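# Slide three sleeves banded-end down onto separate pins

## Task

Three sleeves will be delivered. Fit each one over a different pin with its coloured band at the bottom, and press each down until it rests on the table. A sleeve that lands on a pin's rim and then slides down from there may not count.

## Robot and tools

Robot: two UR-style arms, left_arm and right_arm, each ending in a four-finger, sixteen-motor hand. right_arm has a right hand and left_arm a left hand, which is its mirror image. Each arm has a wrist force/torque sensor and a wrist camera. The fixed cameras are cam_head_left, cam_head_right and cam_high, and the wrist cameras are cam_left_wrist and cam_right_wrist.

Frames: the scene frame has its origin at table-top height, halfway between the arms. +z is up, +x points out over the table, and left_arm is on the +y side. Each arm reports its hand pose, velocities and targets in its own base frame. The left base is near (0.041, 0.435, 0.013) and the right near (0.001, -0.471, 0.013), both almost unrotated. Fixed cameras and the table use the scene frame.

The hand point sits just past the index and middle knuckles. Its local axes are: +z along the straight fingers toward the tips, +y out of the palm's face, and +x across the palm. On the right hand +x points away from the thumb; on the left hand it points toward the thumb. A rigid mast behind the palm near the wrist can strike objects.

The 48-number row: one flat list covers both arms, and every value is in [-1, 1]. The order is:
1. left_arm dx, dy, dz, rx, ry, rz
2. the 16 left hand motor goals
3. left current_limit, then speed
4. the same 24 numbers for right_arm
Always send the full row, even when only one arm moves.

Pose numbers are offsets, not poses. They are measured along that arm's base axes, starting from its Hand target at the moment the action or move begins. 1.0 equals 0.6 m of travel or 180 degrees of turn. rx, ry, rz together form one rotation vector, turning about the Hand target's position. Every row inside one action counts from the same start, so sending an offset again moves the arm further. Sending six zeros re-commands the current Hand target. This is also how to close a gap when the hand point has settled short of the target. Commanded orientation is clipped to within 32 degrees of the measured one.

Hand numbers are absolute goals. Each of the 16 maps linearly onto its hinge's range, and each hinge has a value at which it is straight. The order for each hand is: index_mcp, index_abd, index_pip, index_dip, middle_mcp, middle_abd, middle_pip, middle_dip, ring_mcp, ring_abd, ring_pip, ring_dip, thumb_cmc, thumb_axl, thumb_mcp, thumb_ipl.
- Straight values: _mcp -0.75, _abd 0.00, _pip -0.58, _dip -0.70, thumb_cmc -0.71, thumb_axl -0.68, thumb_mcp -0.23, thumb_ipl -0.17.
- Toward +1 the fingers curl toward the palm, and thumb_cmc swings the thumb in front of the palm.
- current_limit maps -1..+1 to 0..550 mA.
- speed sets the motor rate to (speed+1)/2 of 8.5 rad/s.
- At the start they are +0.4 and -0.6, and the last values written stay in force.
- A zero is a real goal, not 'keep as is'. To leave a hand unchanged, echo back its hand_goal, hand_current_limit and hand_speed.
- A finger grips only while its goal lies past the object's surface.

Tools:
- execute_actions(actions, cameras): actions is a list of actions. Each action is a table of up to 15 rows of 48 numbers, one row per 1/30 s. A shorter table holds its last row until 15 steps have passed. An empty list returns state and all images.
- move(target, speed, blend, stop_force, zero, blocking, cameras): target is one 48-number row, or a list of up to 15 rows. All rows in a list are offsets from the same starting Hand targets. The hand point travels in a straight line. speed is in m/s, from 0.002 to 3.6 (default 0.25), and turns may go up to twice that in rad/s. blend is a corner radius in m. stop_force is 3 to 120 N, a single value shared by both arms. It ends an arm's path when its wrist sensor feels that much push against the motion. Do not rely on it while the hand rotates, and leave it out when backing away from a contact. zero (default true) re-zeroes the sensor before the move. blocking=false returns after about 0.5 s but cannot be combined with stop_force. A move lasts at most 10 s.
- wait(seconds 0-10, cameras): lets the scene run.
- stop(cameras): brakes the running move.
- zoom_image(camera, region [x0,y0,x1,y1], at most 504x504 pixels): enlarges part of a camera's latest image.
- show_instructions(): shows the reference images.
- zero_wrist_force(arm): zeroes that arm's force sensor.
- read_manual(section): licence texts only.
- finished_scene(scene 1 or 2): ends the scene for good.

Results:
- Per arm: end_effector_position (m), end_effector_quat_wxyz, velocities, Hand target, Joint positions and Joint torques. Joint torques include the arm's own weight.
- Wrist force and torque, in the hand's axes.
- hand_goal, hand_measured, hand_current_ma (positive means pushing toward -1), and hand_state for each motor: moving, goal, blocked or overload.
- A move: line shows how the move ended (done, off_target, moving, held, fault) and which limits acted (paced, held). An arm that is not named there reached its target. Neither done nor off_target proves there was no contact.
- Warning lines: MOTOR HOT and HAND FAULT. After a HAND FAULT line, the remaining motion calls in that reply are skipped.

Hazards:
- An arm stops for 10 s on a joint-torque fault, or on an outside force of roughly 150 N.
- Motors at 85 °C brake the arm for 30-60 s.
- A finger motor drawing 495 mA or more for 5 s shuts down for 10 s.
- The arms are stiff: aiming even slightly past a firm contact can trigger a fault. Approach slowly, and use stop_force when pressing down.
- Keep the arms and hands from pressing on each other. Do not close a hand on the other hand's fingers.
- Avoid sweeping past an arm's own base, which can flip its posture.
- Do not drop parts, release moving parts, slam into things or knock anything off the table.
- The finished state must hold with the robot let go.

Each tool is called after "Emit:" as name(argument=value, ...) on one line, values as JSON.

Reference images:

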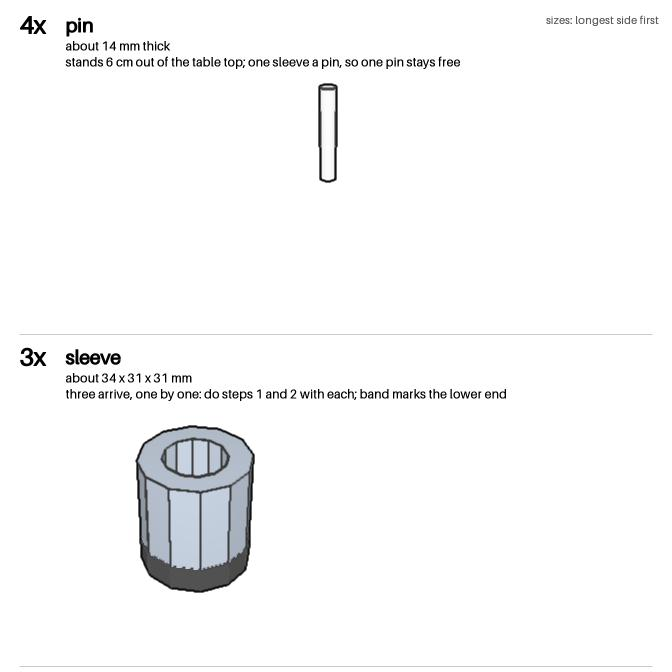

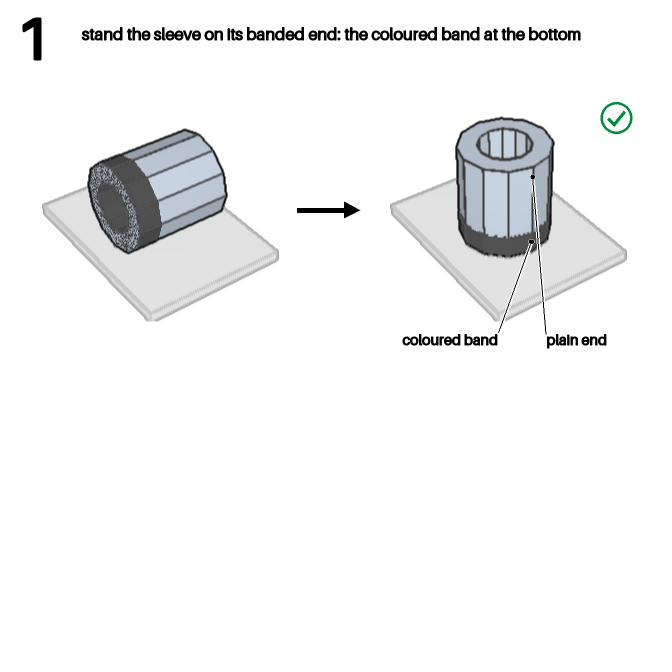

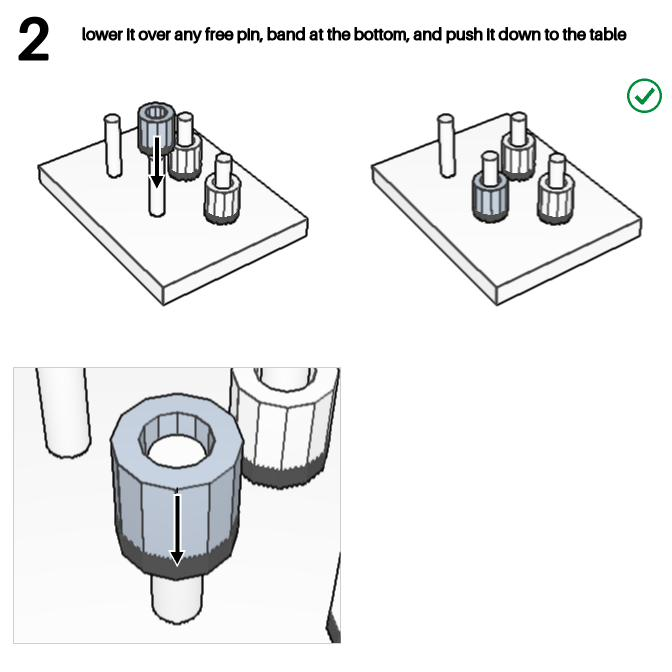

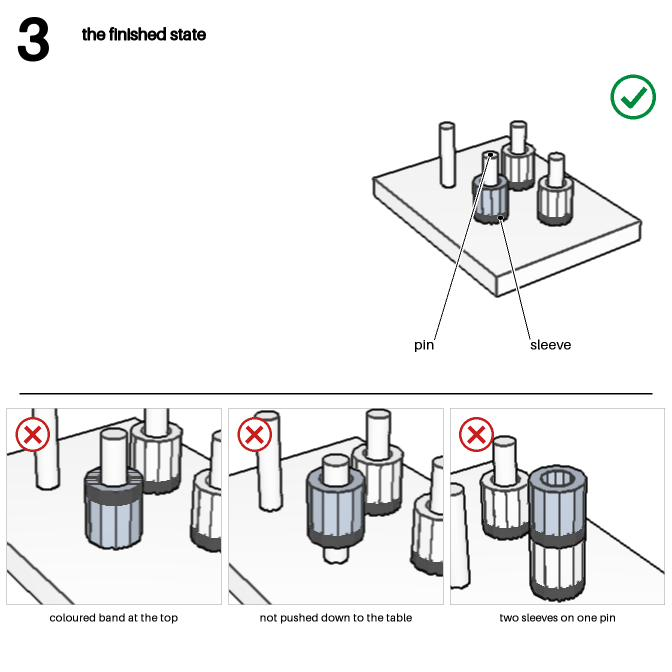

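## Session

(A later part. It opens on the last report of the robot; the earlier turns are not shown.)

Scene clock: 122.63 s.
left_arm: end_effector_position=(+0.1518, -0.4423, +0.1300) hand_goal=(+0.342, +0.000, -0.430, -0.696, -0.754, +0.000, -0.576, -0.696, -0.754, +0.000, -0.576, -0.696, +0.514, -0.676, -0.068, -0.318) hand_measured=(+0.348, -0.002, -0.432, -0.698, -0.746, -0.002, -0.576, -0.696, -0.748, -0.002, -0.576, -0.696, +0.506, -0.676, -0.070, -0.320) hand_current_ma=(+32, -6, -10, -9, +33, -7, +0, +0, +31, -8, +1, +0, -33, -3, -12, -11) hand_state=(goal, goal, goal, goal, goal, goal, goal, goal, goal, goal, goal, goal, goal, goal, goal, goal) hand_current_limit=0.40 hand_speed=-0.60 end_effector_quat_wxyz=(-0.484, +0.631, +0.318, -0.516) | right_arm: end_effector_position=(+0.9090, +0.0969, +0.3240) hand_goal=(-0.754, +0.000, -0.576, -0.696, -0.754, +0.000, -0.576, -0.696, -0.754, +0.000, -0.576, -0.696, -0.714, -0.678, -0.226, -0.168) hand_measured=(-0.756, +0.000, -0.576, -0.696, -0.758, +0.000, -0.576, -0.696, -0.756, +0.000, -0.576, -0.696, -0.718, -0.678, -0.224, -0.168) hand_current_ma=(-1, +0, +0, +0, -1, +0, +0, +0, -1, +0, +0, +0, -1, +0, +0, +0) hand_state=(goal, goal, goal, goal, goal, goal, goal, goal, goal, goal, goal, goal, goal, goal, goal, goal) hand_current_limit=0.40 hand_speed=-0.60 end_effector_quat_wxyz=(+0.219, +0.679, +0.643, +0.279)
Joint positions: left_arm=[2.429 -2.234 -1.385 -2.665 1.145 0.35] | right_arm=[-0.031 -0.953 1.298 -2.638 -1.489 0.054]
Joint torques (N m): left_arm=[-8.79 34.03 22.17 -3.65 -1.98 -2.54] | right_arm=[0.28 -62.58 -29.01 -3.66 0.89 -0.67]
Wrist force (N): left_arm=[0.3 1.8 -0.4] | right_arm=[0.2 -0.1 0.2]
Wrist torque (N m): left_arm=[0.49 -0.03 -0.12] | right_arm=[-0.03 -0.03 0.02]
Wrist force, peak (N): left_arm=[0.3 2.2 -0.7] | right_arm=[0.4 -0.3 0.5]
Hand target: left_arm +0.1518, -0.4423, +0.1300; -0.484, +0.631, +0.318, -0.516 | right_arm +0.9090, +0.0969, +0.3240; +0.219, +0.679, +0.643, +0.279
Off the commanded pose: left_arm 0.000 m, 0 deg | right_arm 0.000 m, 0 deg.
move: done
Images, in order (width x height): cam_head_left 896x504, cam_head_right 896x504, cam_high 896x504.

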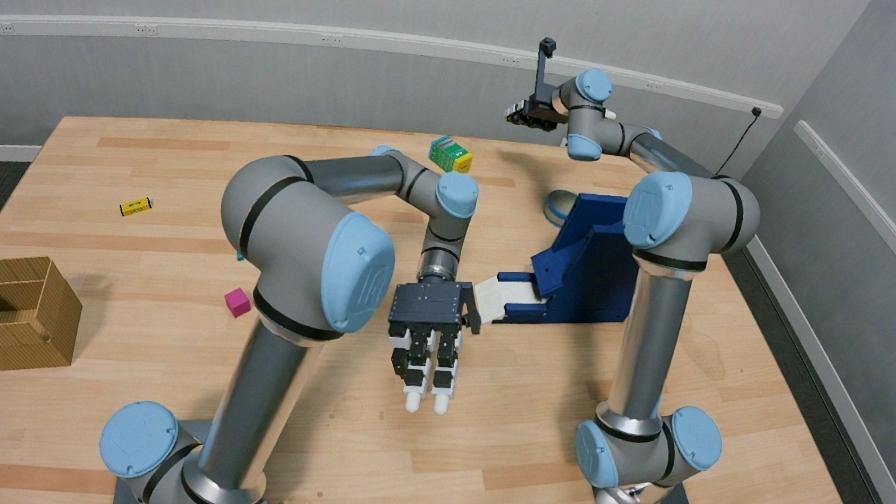

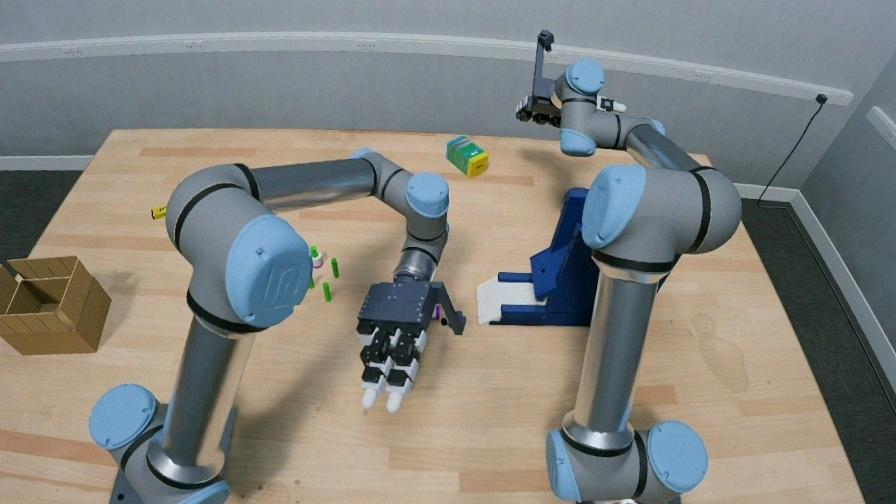

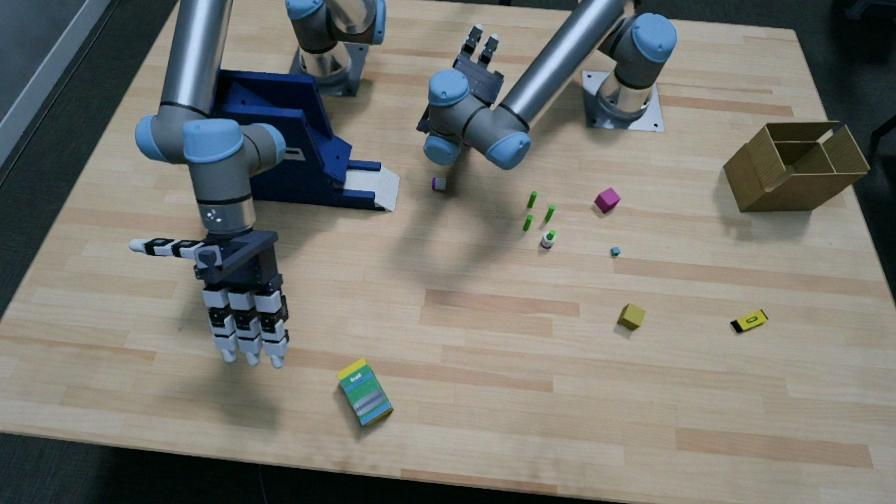

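Emit:
move(target=[0,0,-0.06,0,0,0, 0.3425,0,-0.4307,-0.6957,-0.754,0,-0.576,-0.696,-0.754,0,-0.576,-0.696,0.5143,-0.6766,-0.0674,-0.3189,0.4,-0.6, 0,0,0,0,0,0,-0.754,0,-0.576,-0.696,-0.754,0,-0.576,-0.696,-0.754,0,-0.576,-0.696,-0.714,-0.678,-0.226,-0.168,0.4,-0.6], speed=0.12)

Emit:
move(target=[0,0,-0.0525,0,0,0, 0.3425,0,-0.4307,-0.6957,-0.754,0,-0.576,-0.696,-0.754,0,-0.576,-0.696,0.5143,-0.6766,-0.0674,-0.3189,0.4,-0.6, 0,0,0,0,0,0,-0.754,0,-0.576,-0.696,-0.754,0,-0.576,-0.696,-0.754,0,-0.576,-0.696,-0.714,-0.678,-0.226,-0.168,0.4,-0.6], speed=0.05, stop_force=4, cameras=["cam_head_left","cam_head_right","cam_high"])

Scene clock: 124.33 s.
left_arm: end_effector_position=(+0.1518, -0.4423, +0.0940) hand_goal=(+0.342, +0.000, -0.430, -0.696, -0.754, +0.000, -0.576, -0.696, -0.754, +0.000, -0.576, -0.696, +0.514, -0.676, -0.068, -0.318) hand_measured=(+0.348, -0.002, -0.432, -0.698, -0.746, -0.002, -0.576, -0.696, -0.748, -0.002, -0.576, -0.696, +0.506, -0.676, -0.070, -0.320) hand_current_ma=(+31, -6, -10, -9, +35, -7, +0, +0, +32, -8, +1, +0, -32, -3, -12, -11) hand_state=(goal, goal, goal, goal, goal, goal, goal, goal, goal, goal, goal, goal, goal, goal, goal, goal) hand_current_limit=0.40 hand_speed=-0.60 end_effector_quat_wxyz=(-0.484, +0.631, +0.318, -0.516) | right_arm: end_effector_position=(+0.9090, +0.0969, +0.3240) hand_goal=(-0.754, +0.000, -0.576, -0.696, -0.754, +0.000, -0.576, -0.696, -0.754, +0.000, -0.576, -0.696, -0.714, -0.678, -0.226, -0.168) hand_measured=(-0.756, +0.000, -0.576, -0.696, -0.758, +0.000, -0.576, -0.696, -0.756, +0.000, -0.576, -0.696, -0.718, -0.678, -0.224, -0.168) hand_current_ma=(-1, +0, +0, +0, -1, +0, +0, +0, -1, +0, +0, +0, -1, +0, +0, +0) hand_state=(goal, goal, goal, goal, goal, goal, goal, goal, goal, goal, goal, goal, goal, goal, goal, goal) hand_current_limit=0.40 hand_speed=-0.60 end_effector_quat_wxyz=(+0.219, +0.679, +0.643, +0.279)
Joint positions: left_arm=[2.429 -2.276 -1.415 -2.593 1.145 0.35] | right_arm=[-0.031 -0.953 1.298 -2.638 -1.489 0.054]
Joint torques (N m): left_arm=[-7.5 34.62 7.72 0.11 -0.4 -1.61] | right_arm=[0.73 -63.34 -29.21 -3.69 0.85 -0.6]
Wrist force (N): left_arm=[0.1 1.9 0.0] | right_arm=[0.3 0.1 0.4]
Wrist torque (N m): left_arm=[0.46 -0.02 -0.14] | right_arm=[-0.03 -0.05 0.03]
Wrist force, peak (N): left_arm=[0.7 2.6 -0.6] | right_arm=[0.6 -0.1 0.5]
Hand target: left_arm +0.1518, -0.4423, +0.0940; -0.484, +0.631, +0.318, -0.516 | right_arm +0.9090, +0.0969, +0.3240; +0.219, +0.679, +0.643, +0.279
Off the commanded pose: left_arm 0.000 m, 0 deg | right_arm 0.000 m, 0 deg.
move: done

Scene clock: 125.87 s.
left_arm: end_effector_position=(+0.1518, -0.4423, +0.0625) hand_goal=(+0.342, +0.000, -0.430, -0.696, -0.754, +0.000, -0.576, -0.696, -0.754, +0.000, -0.576, -0.696, +0.514, -0.676, -0.068, -0.318) hand_measured=(+0.348, -0.002, -0.432, -0.698, -0.746, -0.002, -0.576, -0.696, -0.748, -0.002, -0.576, -0.696, +0.506, -0.676, -0.070, -0.320) hand_current_ma=(+31, -6, -10, -9, +35, -7, +0, +0, +32, -8, +1, +0, -32, -3, -12, -11) hand_state=(goal, goal, goal, goal, goal, goal, goal, goal, goal, goal, goal, goal, goal, goal, goal, goal) hand_current_limit=0.40 hand_speed=-0.60 end_effector_quat_wxyz=(-0.484, +0.631, +0.318, -0.516) | right_arm: end_effector_position=(+0.9090, +0.0969, +0.3240) hand_goal=(-0.754, +0.000, -0.576, -0.696, -0.754, +0.000, -0.576, -0.696, -0.754, +0.000, -0.576, -0.696, -0.714, -0.678, -0.226, -0.168) hand_measured=(-0.756, +0.000, -0.576, -0.696, -0.758, +0.000, -0.576, -0.696, -0.756, +0.000, -0.576, -0.696, -0.718, -0.678, -0.224, -0.168) hand_current_ma=(-1, +0, +0, +0, -1, +0, +0, +0, -1, +0, +0, +0, -1, +0, +0, +0) hand_state=(goal, goal, goal, goal, goal, goal, goal, goal, goal, goal, goal, goal, goal, goal, goal, goal) hand_current_limit=0.40 hand_speed=-0.60 end_effector_quat_wxyz=(+0.219, +0.679, +0.643, +0.279)
Joint positions: left_arm=[2.429 -2.317 -1.434 -2.532 1.145 0.35] | right_arm=[-0.031 -0.953 1.298 -2.638 -1.489 0.054]
Joint torques (N m): left_arm=[-4.61 35.66 7.1 0.05 0.25 -0.95] | right_arm=[0.91 -63.39 -29.66 -3.71 1 -0.63]
Wrist force (N): left_arm=[0.4 2.1 -0.3] | right_arm=[0.2 -0.2 0.2]
Wrist torque (N m): left_arm=[0.52 -0.07 -0.12] | right_arm=[-0.05 -0.03 0.02]
Wrist force, peak (N): left_arm=[0.4 2.4 -0.4] | right_arm=[0.6 -0.1 0.3]
Hand target: left_arm +0.1518, -0.4423, +0.0625; -0.484, +0.631, +0.318, -0.516 | right_arm +0.9090, +0.0969, +0.3240; +0.219, +0.679, +0.643, +0.279
Off the commanded pose: left_arm 0.000 m, 0 deg | right_arm 0.000 m, 0 deg.
move: done
Images, in order (width x height): cam_head_left 896x504, cam_head_right 896x504, cam_high 896x504.

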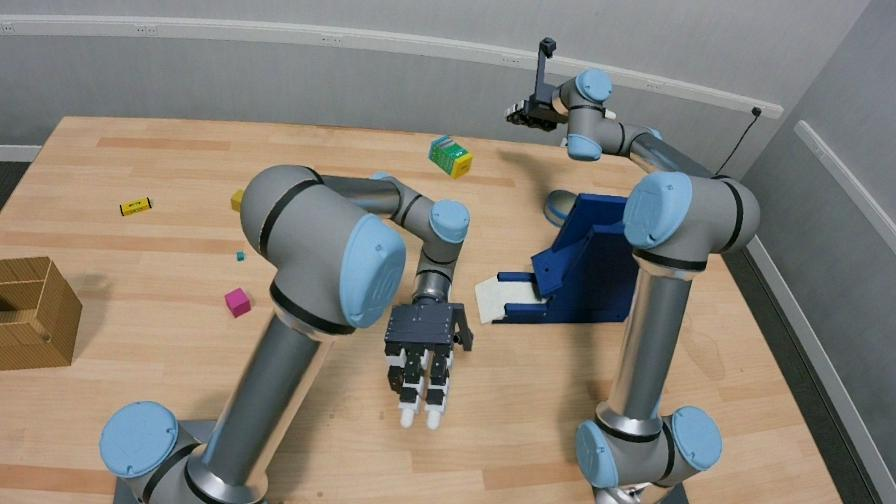

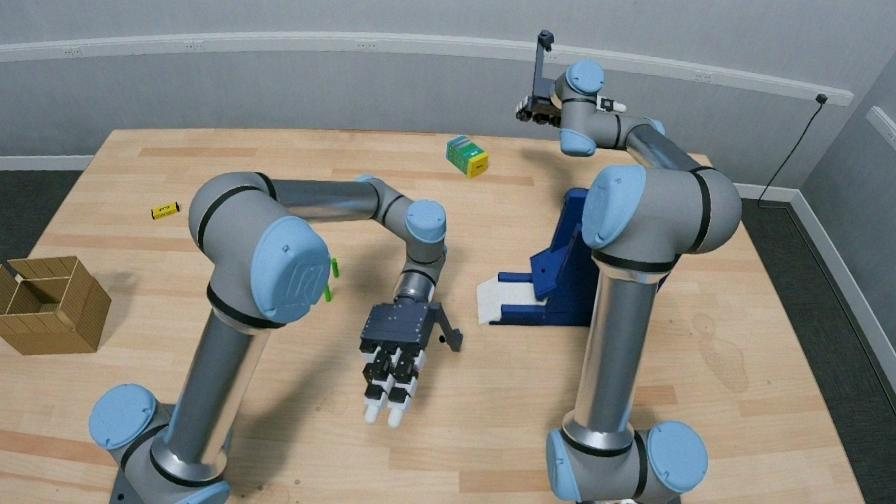

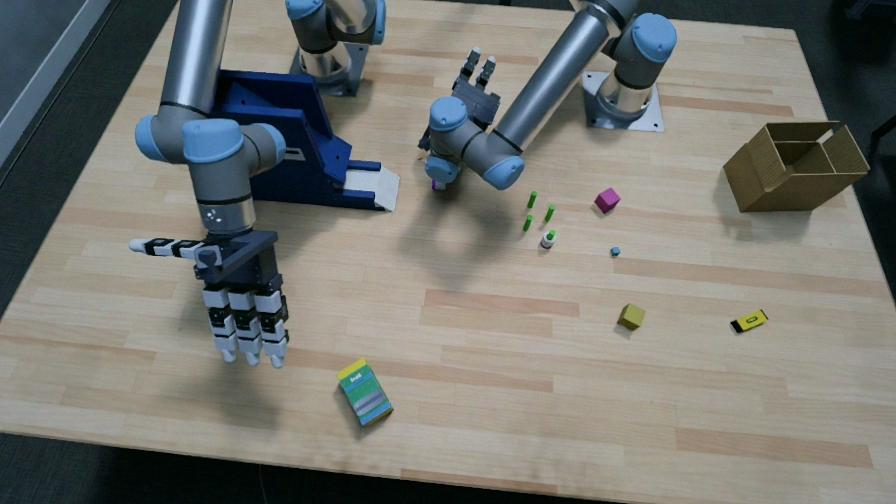

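Emit:
move(target=[0,0,0,0,0,0, 0.781,0,-0.781,-0.6957,-0.754,0,-0.576,-0.696,-0.754,0,-0.576,-0.696,0.5143,-0.6766,-0.0674,-0.3189,0.4,-0.85, 0,0,0,0,0,0,-0.754,0,-0.576,-0.696,-0.754,0,-0.576,-0.696,-0.754,0,-0.576,-0.696,-0.714,-0.678,-0.226,-0.168,0.4,-0.6], cameras=["cam_head_left"])

Scene clock: 127.13 s.
left_arm: end_effector_position=(+0.1518, -0.4423, +0.0625) hand_goal=(+0.780, +0.000, -0.782, -0.696, -0.754, +0.000, -0.576, -0.696, -0.754, +0.000, -0.576, -0.696, +0.514, -0.676, -0.068, -0.318) hand_measured=(+0.690, -0.002, -0.800, -0.706, -0.746, -0.002, -0.576, -0.696, -0.748, -0.002, -0.576, -0.696, +0.510, -0.676, -0.082, -0.322) hand_current_ma=(-385, -6, -84, -42, +35, -7, +0, +0, +32, -8, +1, +0, -22, -3, -79, -26) hand_state=(blocked, goal, goal, goal, goal, goal, goal, goal, goal, goal, goal, goal, goal, goal, goal, goal) hand_current_limit=0.40 hand_speed=-0.85 end_effector_quat_wxyz=(-0.484, +0.631, +0.318, -0.516) | right_arm: end_effector_position=(+0.9090, +0.0969, +0.3240) hand_goal=(-0.754, +0.000, -0.576, -0.696, -0.754, +0.000, -0.576, -0.696, -0.754, +0.000, -0.576, -0.696, -0.714, -0.678, -0.226, -0.168) hand_measured=(-0.756, +0.000, -0.576, -0.696, -0.758, +0.000, -0.576, -0.696, -0.756, +0.000, -0.576, -0.696, -0.718, -0.678, -0.224, -0.168) hand_current_ma=(-1, +0, +0, +0, -1, +0, +0, +0, -1, +0, +0, +0, -1, +0, +0, +0) hand_state=(goal, goal, goal, goal, goal, goal, goal, goal, goal, goal, goal, goal, goal, goal, goal, goal) hand_current_limit=0.40 hand_speed=-0.60 end_effector_quat_wxyz=(+0.219, +0.679, +0.643, +0.279)
Joint positions: left_arm=[2.429 -2.317 -1.434 -2.532 1.145 0.35] | right_arm=[-0.031 -0.953 1.298 -2.638 -1.489 0.054]
Joint torques (N m): left_arm=[-2.49 35.4 7.54 0 0.54 -0.84] | right_arm=[0.72 -62.93 -29.7 -3.73 0.88 -0.55]
Wrist force (N): left_arm=[0.3 1.6 0.1] | right_arm=[0.3 -0.3 0.3]
Wrist torque (N m): left_arm=[0.46 -0.07 -0.12] | right_arm=[-0.06 -0.04 0.01]
Wrist force, peak (N): left_arm=[0.3 2.4 -0.3] | right_arm=[0.4 0.0 0.6]
Hand target: left_arm +0.1518, -0.4423, +0.0625; -0.484, +0.631, +0.318, -0.516 | right_arm +0.9090, +0.0969, +0.3240; +0.219, +0.679, +0.643, +0.279
Off the commanded pose: left_arm 0.000 m, 0 deg | right_arm 0.000 m, 0 deg.
move: done
Images, in order (width x height): cam_head_left 896x504.

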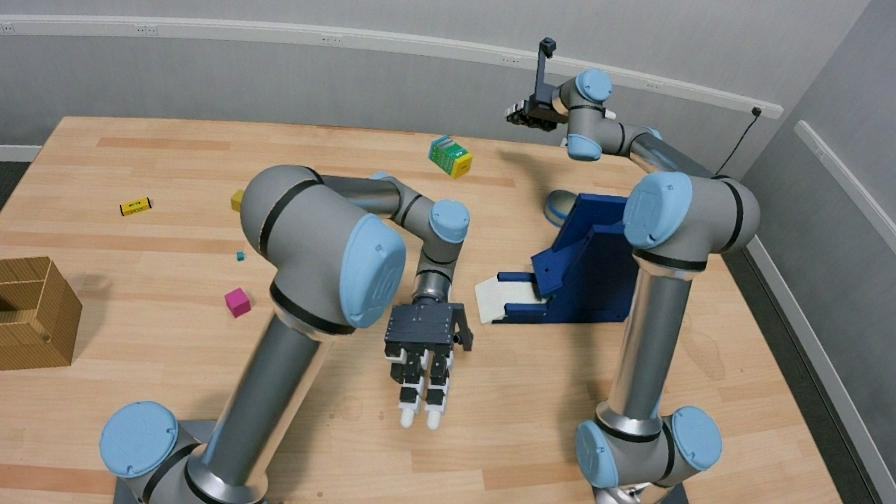

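Emit:
move(target=[[0,0,0.12,0,0,0, 0.781,0,-0.781,-0.6957,-0.754,0,-0.576,-0.696,-0.754,0,-0.576,-0.696,0.5143,-0.6766,-0.0674,-0.3189,0.4,-0.85, 0,0,0,0,0,0,-0.754,0,-0.576,-0.696,-0.754,0,-0.576,-0.696,-0.754,0,-0.576,-0.696,-0.714,-0.678,-0.226,-0.168,0.4,-0.6],[0.25,0.083,0.2292,0,0,0.24, 0.781,0,-0.781,-0.6957,-0.754,0,-0.576,-0.696,-0.754,0,-0.576,-0.696,0.5143,-0.6766,-0.0674,-0.3189,0.4,-0.85, 0,0,0,0,0,0,-0.754,0,-0.576,-0.696,-0.754,0,-0.576,-0.696,-0.754,0,-0.576,-0.696,-0.714,-0.678,-0.226,-0.168,0.4,-0.6],[0.4865,0.1590,0.1708,0,0,0.4611, 0.781,0,-0.781,-0.6957,-0.754,0,-0.576,-0.696,-0.754,0,-0.576,-0.696,0.5143,-0.6766,-0.0674,-0.3189,0.4,-0.85, 0,0,0,0,0,0,-0.754,0,-0.576,-0.696,-0.754,0,-0.576,-0.696,-0.754,0,-0.576,-0.696,-0.714,-0.678,-0.226,-0.168,0.4,-0.6]], speed=[0.2,0.45,0.35], blend=[0.03,0.03,0], cameras=["cam_head_left","cam_head_right","cam_high"])

Emit:
zoom_image(camera="cam_head_left", region=[300, 220, 380, 290])

Emit:
zoom_image(camera="cam_head_right", region=[300, 220, 380, 290])

Emit:
zoom_image(camera="cam_high", region=[500, 170, 580, 240])

Scene clock: 131.70 s.
left_arm: end_effector_position=(+0.4437, -0.3469, +0.1650) hand_goal=(+0.780, +0.000, -0.782, -0.696, -0.754, +0.000, -0.576, -0.696, -0.754, +0.000, -0.576, -0.696, +0.514, -0.676, -0.068, -0.318) hand_measured=(+0.692, -0.002, -0.800, -0.706, -0.746, -0.002, -0.576, -0.696, -0.746, -0.002, -0.576, -0.696, +0.510, -0.676, -0.084, -0.324) hand_current_ma=(-385, -6, -85, -44, +38, -7, +0, +0, +35, -8, +1, +0, -22, -3, -90, -31) hand_state=(blocked, goal, goal, goal, goal, goal, goal, goal, goal, goal, goal, goal, goal, goal, goal, goal) hand_current_limit=0.40 hand_speed=-0.85 end_effector_quat_wxyz=(-0.021, +0.262, +0.657, -0.707) | right_arm: end_effector_position=(+0.9090, +0.0969, +0.3240) hand_goal=(-0.754, +0.000, -0.576, -0.696, -0.754, +0.000, -0.576, -0.696, -0.754, +0.000, -0.576, -0.696, -0.714, -0.678, -0.226, -0.168) hand_measured=(-0.756, +0.000, -0.576, -0.696, -0.758, +0.000, -0.576, -0.696, -0.756, +0.000, -0.576, -0.696, -0.718, -0.678, -0.224, -0.168) hand_current_ma=(-1, +0, +0, +0, -1, +0, +0, +0, -1, +0, +0, +0, -1, +0, +0, +0) hand_state=(goal, goal, goal, goal, goal, goal, goal, goal, goal, goal, goal, goal, goal, goal, goal, goal) hand_current_limit=0.40 hand_speed=-0.60 end_effector_quat_wxyz=(+0.219, +0.679, +0.643, +0.279)
Joint positions: left_arm=[3.142 -2.024 -1.63 -2.63 0.409 0.351] | right_arm=[-0.031 -0.953 1.298 -2.638 -1.489 0.054]
Joint torques (N m): left_arm=[8.52 40.99 9.94 1.3 -1.94 -2.51] | right_arm=[0.71 -63.48 -29.45 -3.67 0.97 -0.64]
Wrist force (N): left_arm=[0.7 2.0 -0.5] | right_arm=[0.1 0.1 0.1]
Wrist torque (N m): left_arm=[0.53 -0.11 -0.12] | right_arm=[0.00 -0.03 0.01]
Wrist force, peak (N): left_arm=[1.1 3.3 -0.1] | right_arm=[0.4 0.0 0.6]
Hand target: left_arm +0.4437, -0.3469, +0.1650; -0.021, +0.262, +0.657, -0.707 | right_arm +0.9090, +0.0969, +0.3240; +0.219, +0.679, +0.643, +0.279
Off the commanded pose: left_arm 0.000 m, 0 deg | right_arm 0.000 m, 0 deg.
move: done
Images, in order (width x height): cam_head_left 896x504, cam_head_right 896x504, cam_high 896x504.

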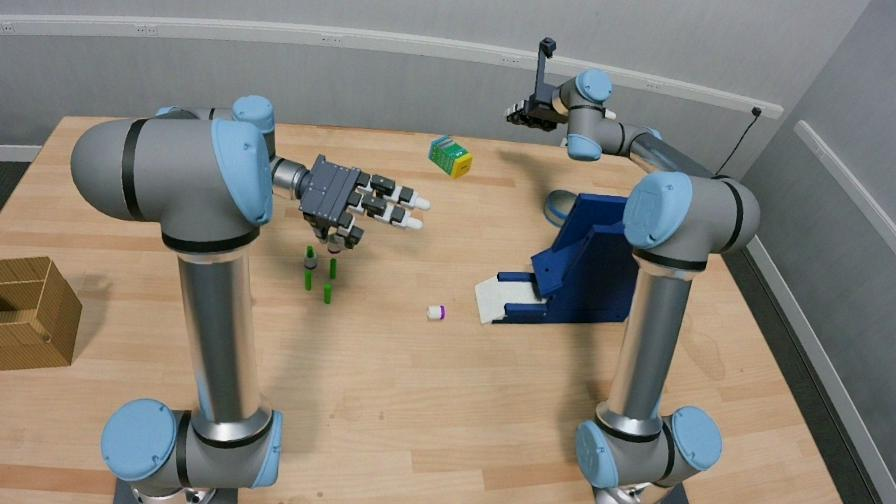

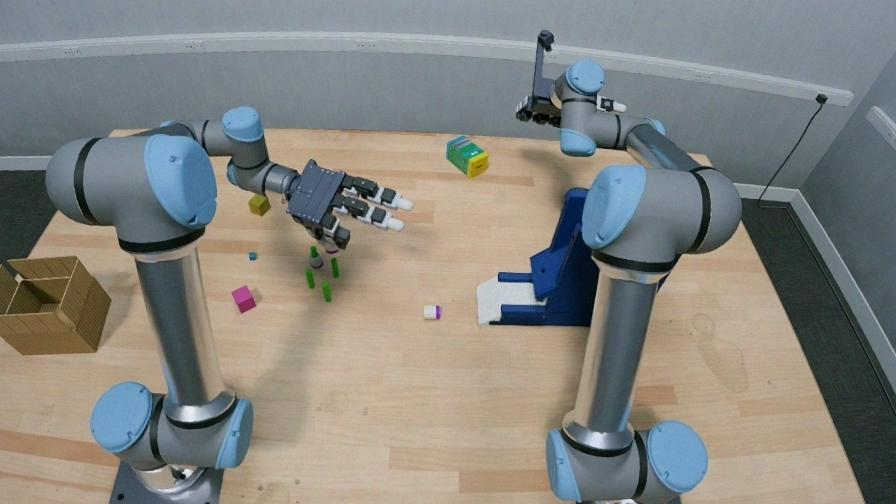

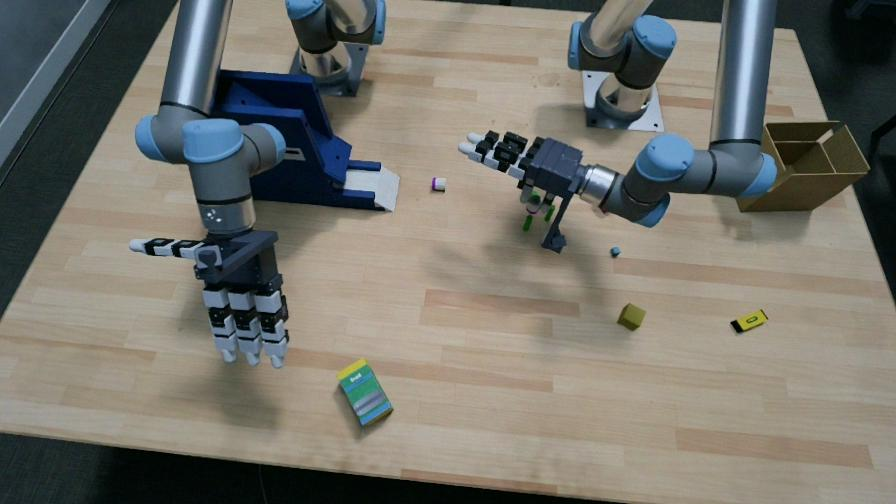

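Scaled by 6.300 from the camera's 896x504 image, which has a finer 1280x720 frame.

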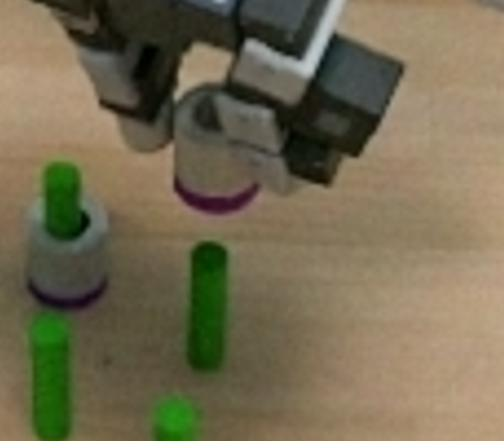

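Scaled by 6.300 from the camera's 896x504 image, which has a finer 1280x720 frame.

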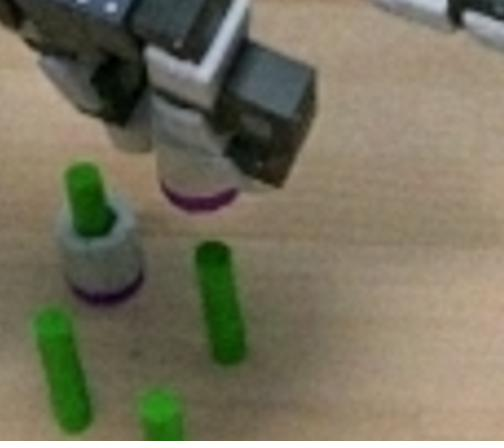

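Scaled by 6.300 from the camera's 896x504 image, which has a finer 1280x720 frame.

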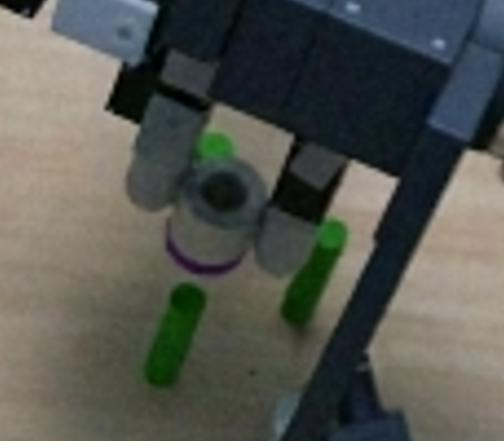

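Emit:
zoom_image(camera="cam_head_left", region=[318, 230, 350, 270])

Emit:
zoom_image(camera="cam_head_right", region=[316, 230, 348, 270])

Emit:
zoom_image(camera="cam_high", region=[515, 190, 547, 230])

Scaled by 12.600 from the camera's 896x504 image, which has a finer 1280x720 frame.

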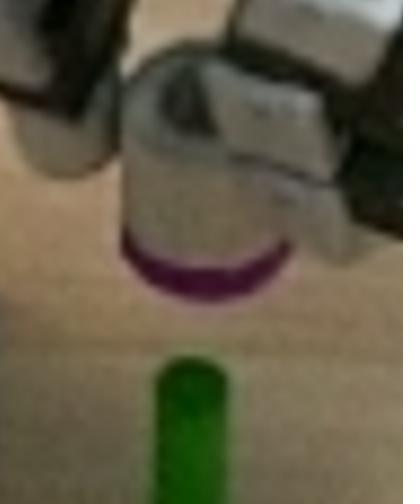

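Scaled by 12.600 from the camera's 896x504 image, which has a finer 1280x720 frame.

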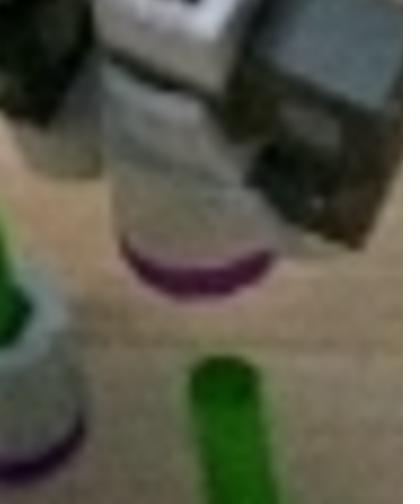

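Scaled by 12.600 from the camera's 896x504 image, which has a finer 1280x720 frame.

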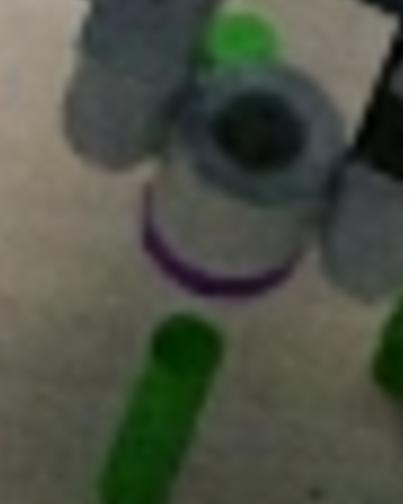

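Emit:
move(target=[0,0.003,-0.045,0,0,0, 0.781,0,-0.781,-0.6957,-0.754,0,-0.576,-0.696,-0.754,0,-0.576,-0.696,0.5143,-0.6766,-0.0674,-0.3189,0.4,-0.85, 0,0,0,0,0,0,-0.754,0,-0.576,-0.696,-0.754,0,-0.576,-0.696,-0.754,0,-0.576,-0.696,-0.714,-0.678,-0.226,-0.168,0.4,-0.6], speed=0.1, cameras=["cam_head_left","cam_head_right","cam_high"])

Emit:
zoom_image(camera="cam_head_left", region=[318, 230, 350, 270])

Emit:
zoom_image(camera="cam_head_right", region=[316, 230, 348, 270])

Emit:
zoom_image(camera="cam_high", region=[515, 190, 547, 230])

Scene clock: 134.67 s.
left_arm: end_effector_position=(+0.4437, -0.3451, +0.1380) hand_goal=(+0.780, +0.000, -0.782, -0.696, -0.754, +0.000, -0.576, -0.696, -0.754, +0.000, -0.576, -0.696, +0.514, -0.676, -0.068, -0.318) hand_measured=(+0.692, -0.002, -0.800, -0.706, -0.746, -0.002, -0.576, -0.696, -0.746, -0.002, -0.576, -0.696, +0.510, -0.676, -0.084, -0.324) hand_current_ma=(-385, -6, -85, -44, +38, -7, +0, +0, +35, -8, +1, +0, -22, -3, -90, -31) hand_state=(blocked, goal, goal, goal, goal, goal, goal, goal, goal, goal, goal, goal, goal, goal, goal, goal) hand_current_limit=0.40 hand_speed=-0.85 end_effector_quat_wxyz=(-0.021, +0.262, +0.657, -0.707) | right_arm: end_effector_position=(+0.9090, +0.0969, +0.3240) hand_goal=(-0.754, +0.000, -0.576, -0.696, -0.754, +0.000, -0.576, -0.696, -0.754, +0.000, -0.576, -0.696, -0.714, -0.678, -0.226, -0.168) hand_measured=(-0.756, +0.000, -0.576, -0.696, -0.758, +0.000, -0.576, -0.696, -0.756, +0.000, -0.576, -0.696, -0.718, -0.678, -0.224, -0.168) hand_current_ma=(-1, +0, +0, +0, -1, +0, +0, +0, -1, +0, +0, +0, -1, +0, +0, +0) hand_state=(goal, goal, goal, goal, goal, goal, goal, goal, goal, goal, goal, goal, goal, goal, goal, goal) hand_current_limit=0.40 hand_speed=-0.60 end_effector_quat_wxyz=(+0.219, +0.679, +0.643, +0.279)
Joint positions: left_arm=[3.145 -2.056 -1.66 -2.568 0.413 0.351] | right_arm=[-0.031 -0.953 1.298 -2.638 -1.489 0.054]
Joint torques (N m): left_arm=[9.73 28.09 9.31 1.17 1.82 -2.58] | right_arm=[0.47 -62.94 -29.68 -3.69 0.97 -0.6]
Wrist force (N): left_arm=[0.4 1.9 -0.4] | right_arm=[0.2 -0.2 0.3]
Wrist torque (N m): left_arm=[0.50 -0.07 -0.16] | right_arm=[-0.06 -0.03 0.01]
Wrist force, peak (N): left_arm=[0.6 2.5 -0.3] | right_arm=[0.6 0.2 0.5]
Hand target: left_arm +0.4437, -0.3451, +0.1380; -0.021, +0.262, +0.657, -0.707 | right_arm +0.9090, +0.0969, +0.3240; +0.219, +0.679, +0.643, +0.279
Off the commanded pose: left_arm 0.000 m, 0 deg | right_arm 0.000 m, 0 deg.
move: done
Images, in order (width x height): cam_head_left 896x504, cam_head_right 896x504, cam_high 896x504.

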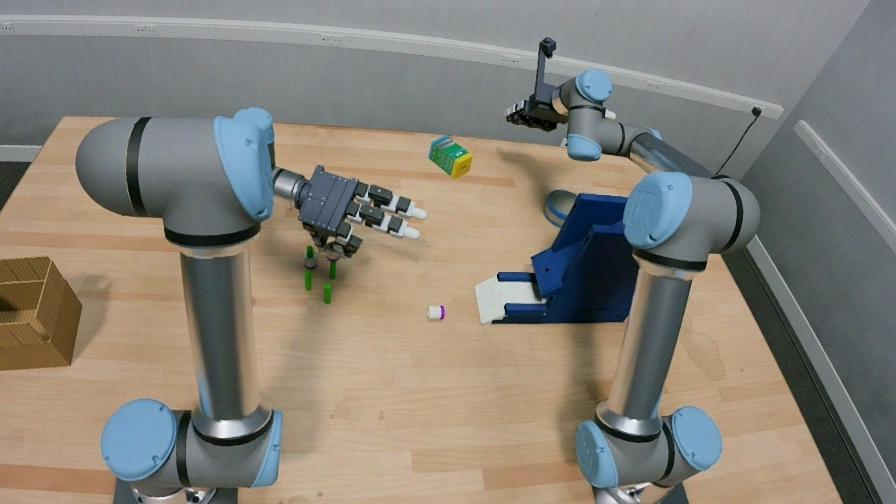

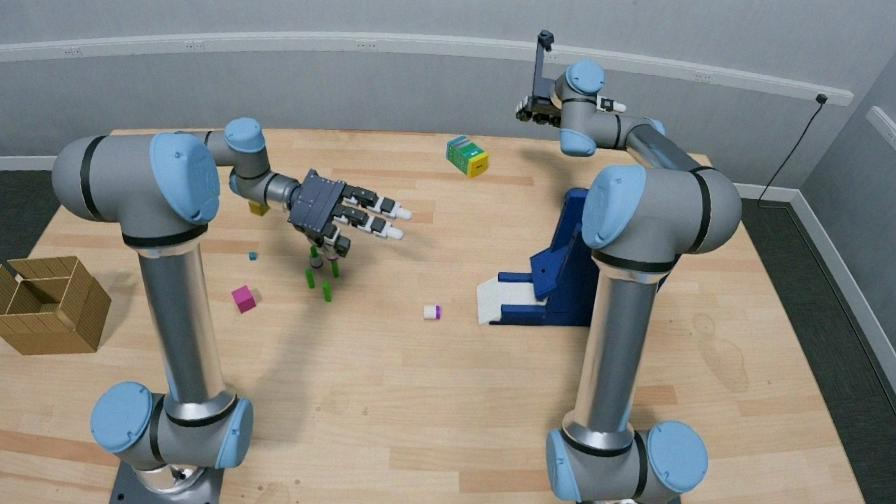

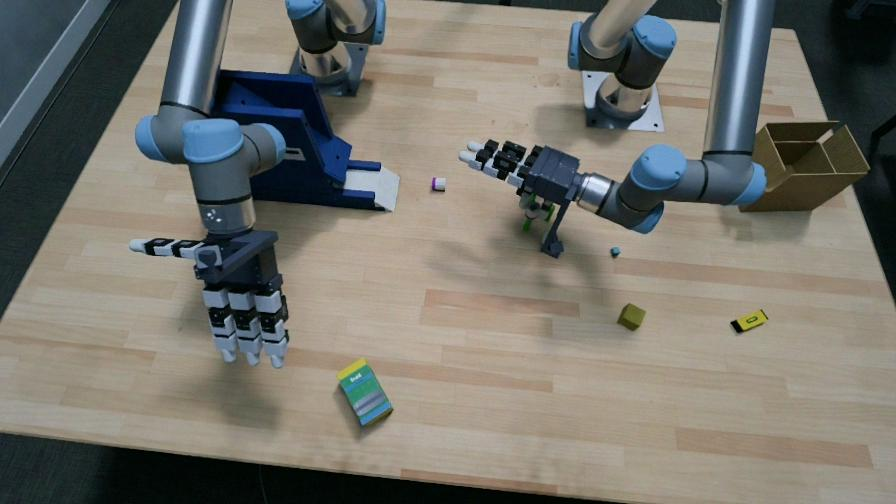

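Scaled by 12.600 from the camera's 896x504 image, which has a finer 1280x720 frame.

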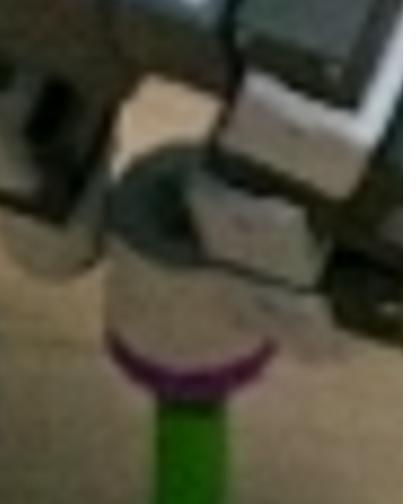

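Scaled by 12.600 from the camera's 896x504 image, which has a finer 1280x720 frame.

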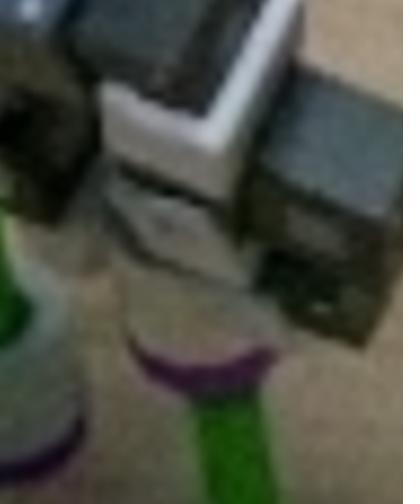

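Scaled by 12.600 from the camera's 896x504 image, which has a finer 1280x720 frame.

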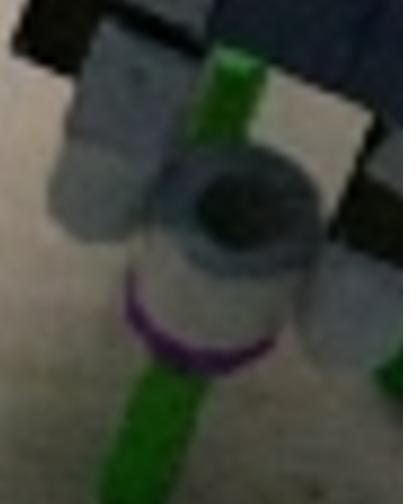

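Emit:
move(target=[0,-0.0005,-0.0383,0,0,0, 0.781,0,-0.781,-0.6957,-0.754,0,-0.576,-0.696,-0.754,0,-0.576,-0.696,0.5143,-0.6766,-0.0674,-0.3189,0.4,-0.85, 0,0,0,0,0,0,-0.754,0,-0.576,-0.696,-0.754,0,-0.576,-0.696,-0.754,0,-0.576,-0.696,-0.714,-0.678,-0.226,-0.168,0.4,-0.6], speed=0.03, stop_force=3, cameras=["cam_head_left","cam_head_right","cam_high"])

Emit:
zoom_image(camera="cam_head_left", region=[318, 240, 350, 280])

Emit:
zoom_image(camera="cam_high", region=[515, 200, 547, 240])

Scene clock: 136.93 s.
left_arm: end_effector_position=(+0.4437, -0.3454, +0.1150) hand_goal=(+0.780, +0.000, -0.782, -0.696, -0.754, +0.000, -0.576, -0.696, -0.754, +0.000, -0.576, -0.696, +0.514, -0.676, -0.068, -0.318) hand_measured=(+0.692, -0.002, -0.800, -0.706, -0.746, -0.002, -0.576, -0.696, -0.746, -0.002, -0.576, -0.696, +0.510, -0.676, -0.084, -0.324) hand_current_ma=(-385, -6, -85, -44, +38, -7, +0, +0, +35, -8, +1, +0, -22, -3, -90, -31) hand_state=(blocked, goal, goal, goal, goal, goal, goal, goal, goal, goal, goal, goal, goal, goal, goal, goal) hand_current_limit=0.40 hand_speed=-0.85 end_effector_quat_wxyz=(-0.021, +0.262, +0.657, -0.707) | right_arm: end_effector_position=(+0.9090, +0.0969, +0.3240) hand_goal=(-0.754, +0.000, -0.576, -0.696, -0.754, +0.000, -0.576, -0.696, -0.754, +0.000, -0.576, -0.696, -0.714, -0.678, -0.226, -0.168) hand_measured=(-0.756, +0.000, -0.576, -0.696, -0.758, +0.000, -0.576, -0.696, -0.756, +0.000, -0.576, -0.696, -0.718, -0.678, -0.224, -0.168) hand_current_ma=(-1, +0, +0, +0, -1, +0, +0, +0, -1, +0, +0, +0, -1, +0, +0, +0) hand_state=(goal, goal, goal, goal, goal, goal, goal, goal, goal, goal, goal, goal, goal, goal, goal, goal) hand_current_limit=0.40 hand_speed=-0.60 end_effector_quat_wxyz=(+0.219, +0.679, +0.643, +0.279)
Joint positions: left_arm=[3.145 -2.087 -1.681 -2.517 0.412 0.351] | right_arm=[-0.031 -0.953 1.298 -2.638 -1.489 0.054]
Joint torques (N m): left_arm=[-9.16 28.44 8.54 1.22 -2.13 -2.56] | right_arm=[0.57 -62.75 -30.1 -3.73 1.05 -0.64]
Wrist force (N): left_arm=[0.4 1.5 -0.3] | right_arm=[0.3 -0.1 0.3]
Wrist torque (N m): left_arm=[0.45 -0.08 -0.14] | right_arm=[-0.04 -0.05 0.02]
Wrist force, peak (N): left_arm=[0.7 2.0 -0.3] | right_arm=[0.7 0.0 0.3]
Hand target: left_arm +0.4437, -0.3454, +0.1150; -0.021, +0.262, +0.657, -0.707 | right_arm +0.9090, +0.0969, +0.3240; +0.219, +0.679, +0.643, +0.279
Off the commanded pose: left_arm 0.000 m, 0 deg | right_arm 0.000 m, 0 deg.
move: done
Images, in order (width x height): cam_head_left 896x504, cam_head_right 896x504, cam_high 896x504.

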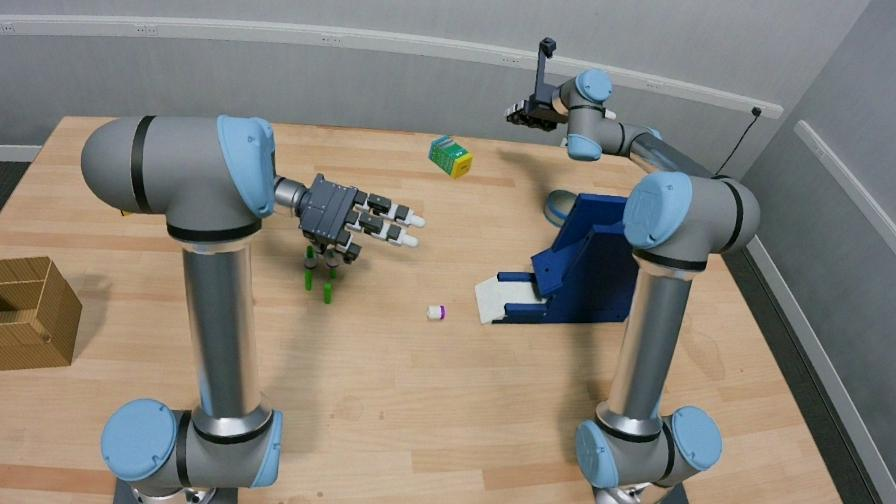

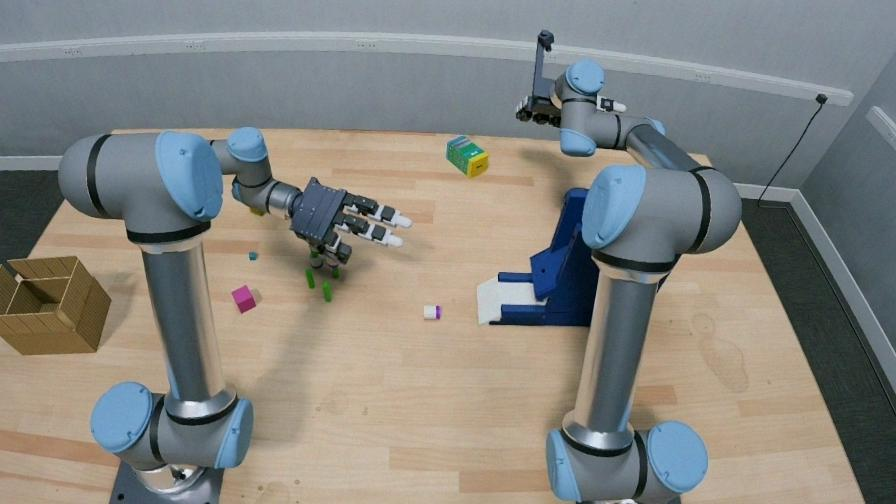

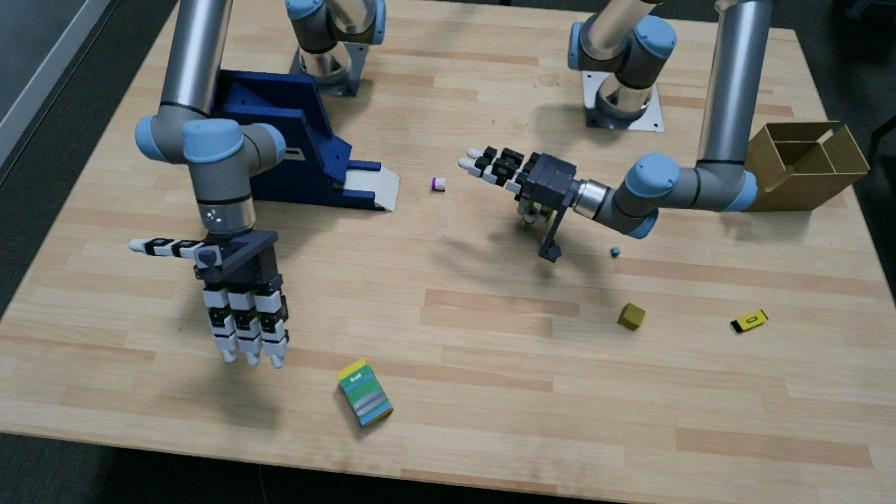

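Scaled by 12.600 from the camera's 896x504 image, which has a finer 1280x720 frame.

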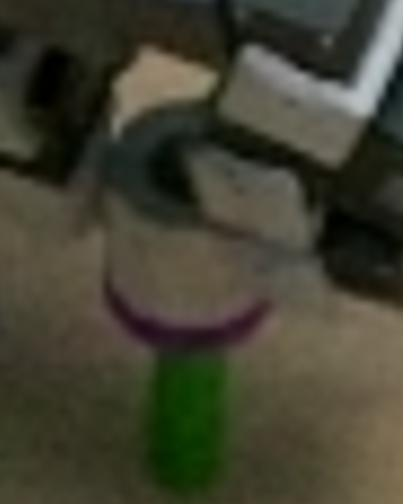

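Scaled by 12.600 from the camera's 896x504 image, which has a finer 1280x720 frame.

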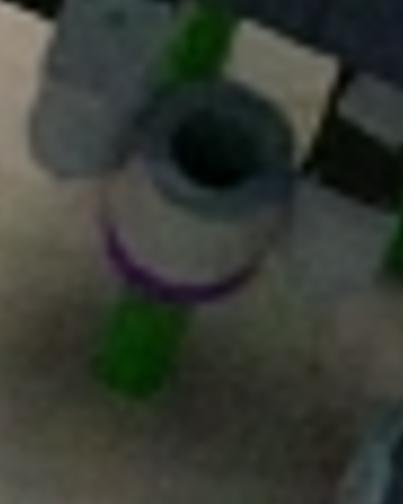

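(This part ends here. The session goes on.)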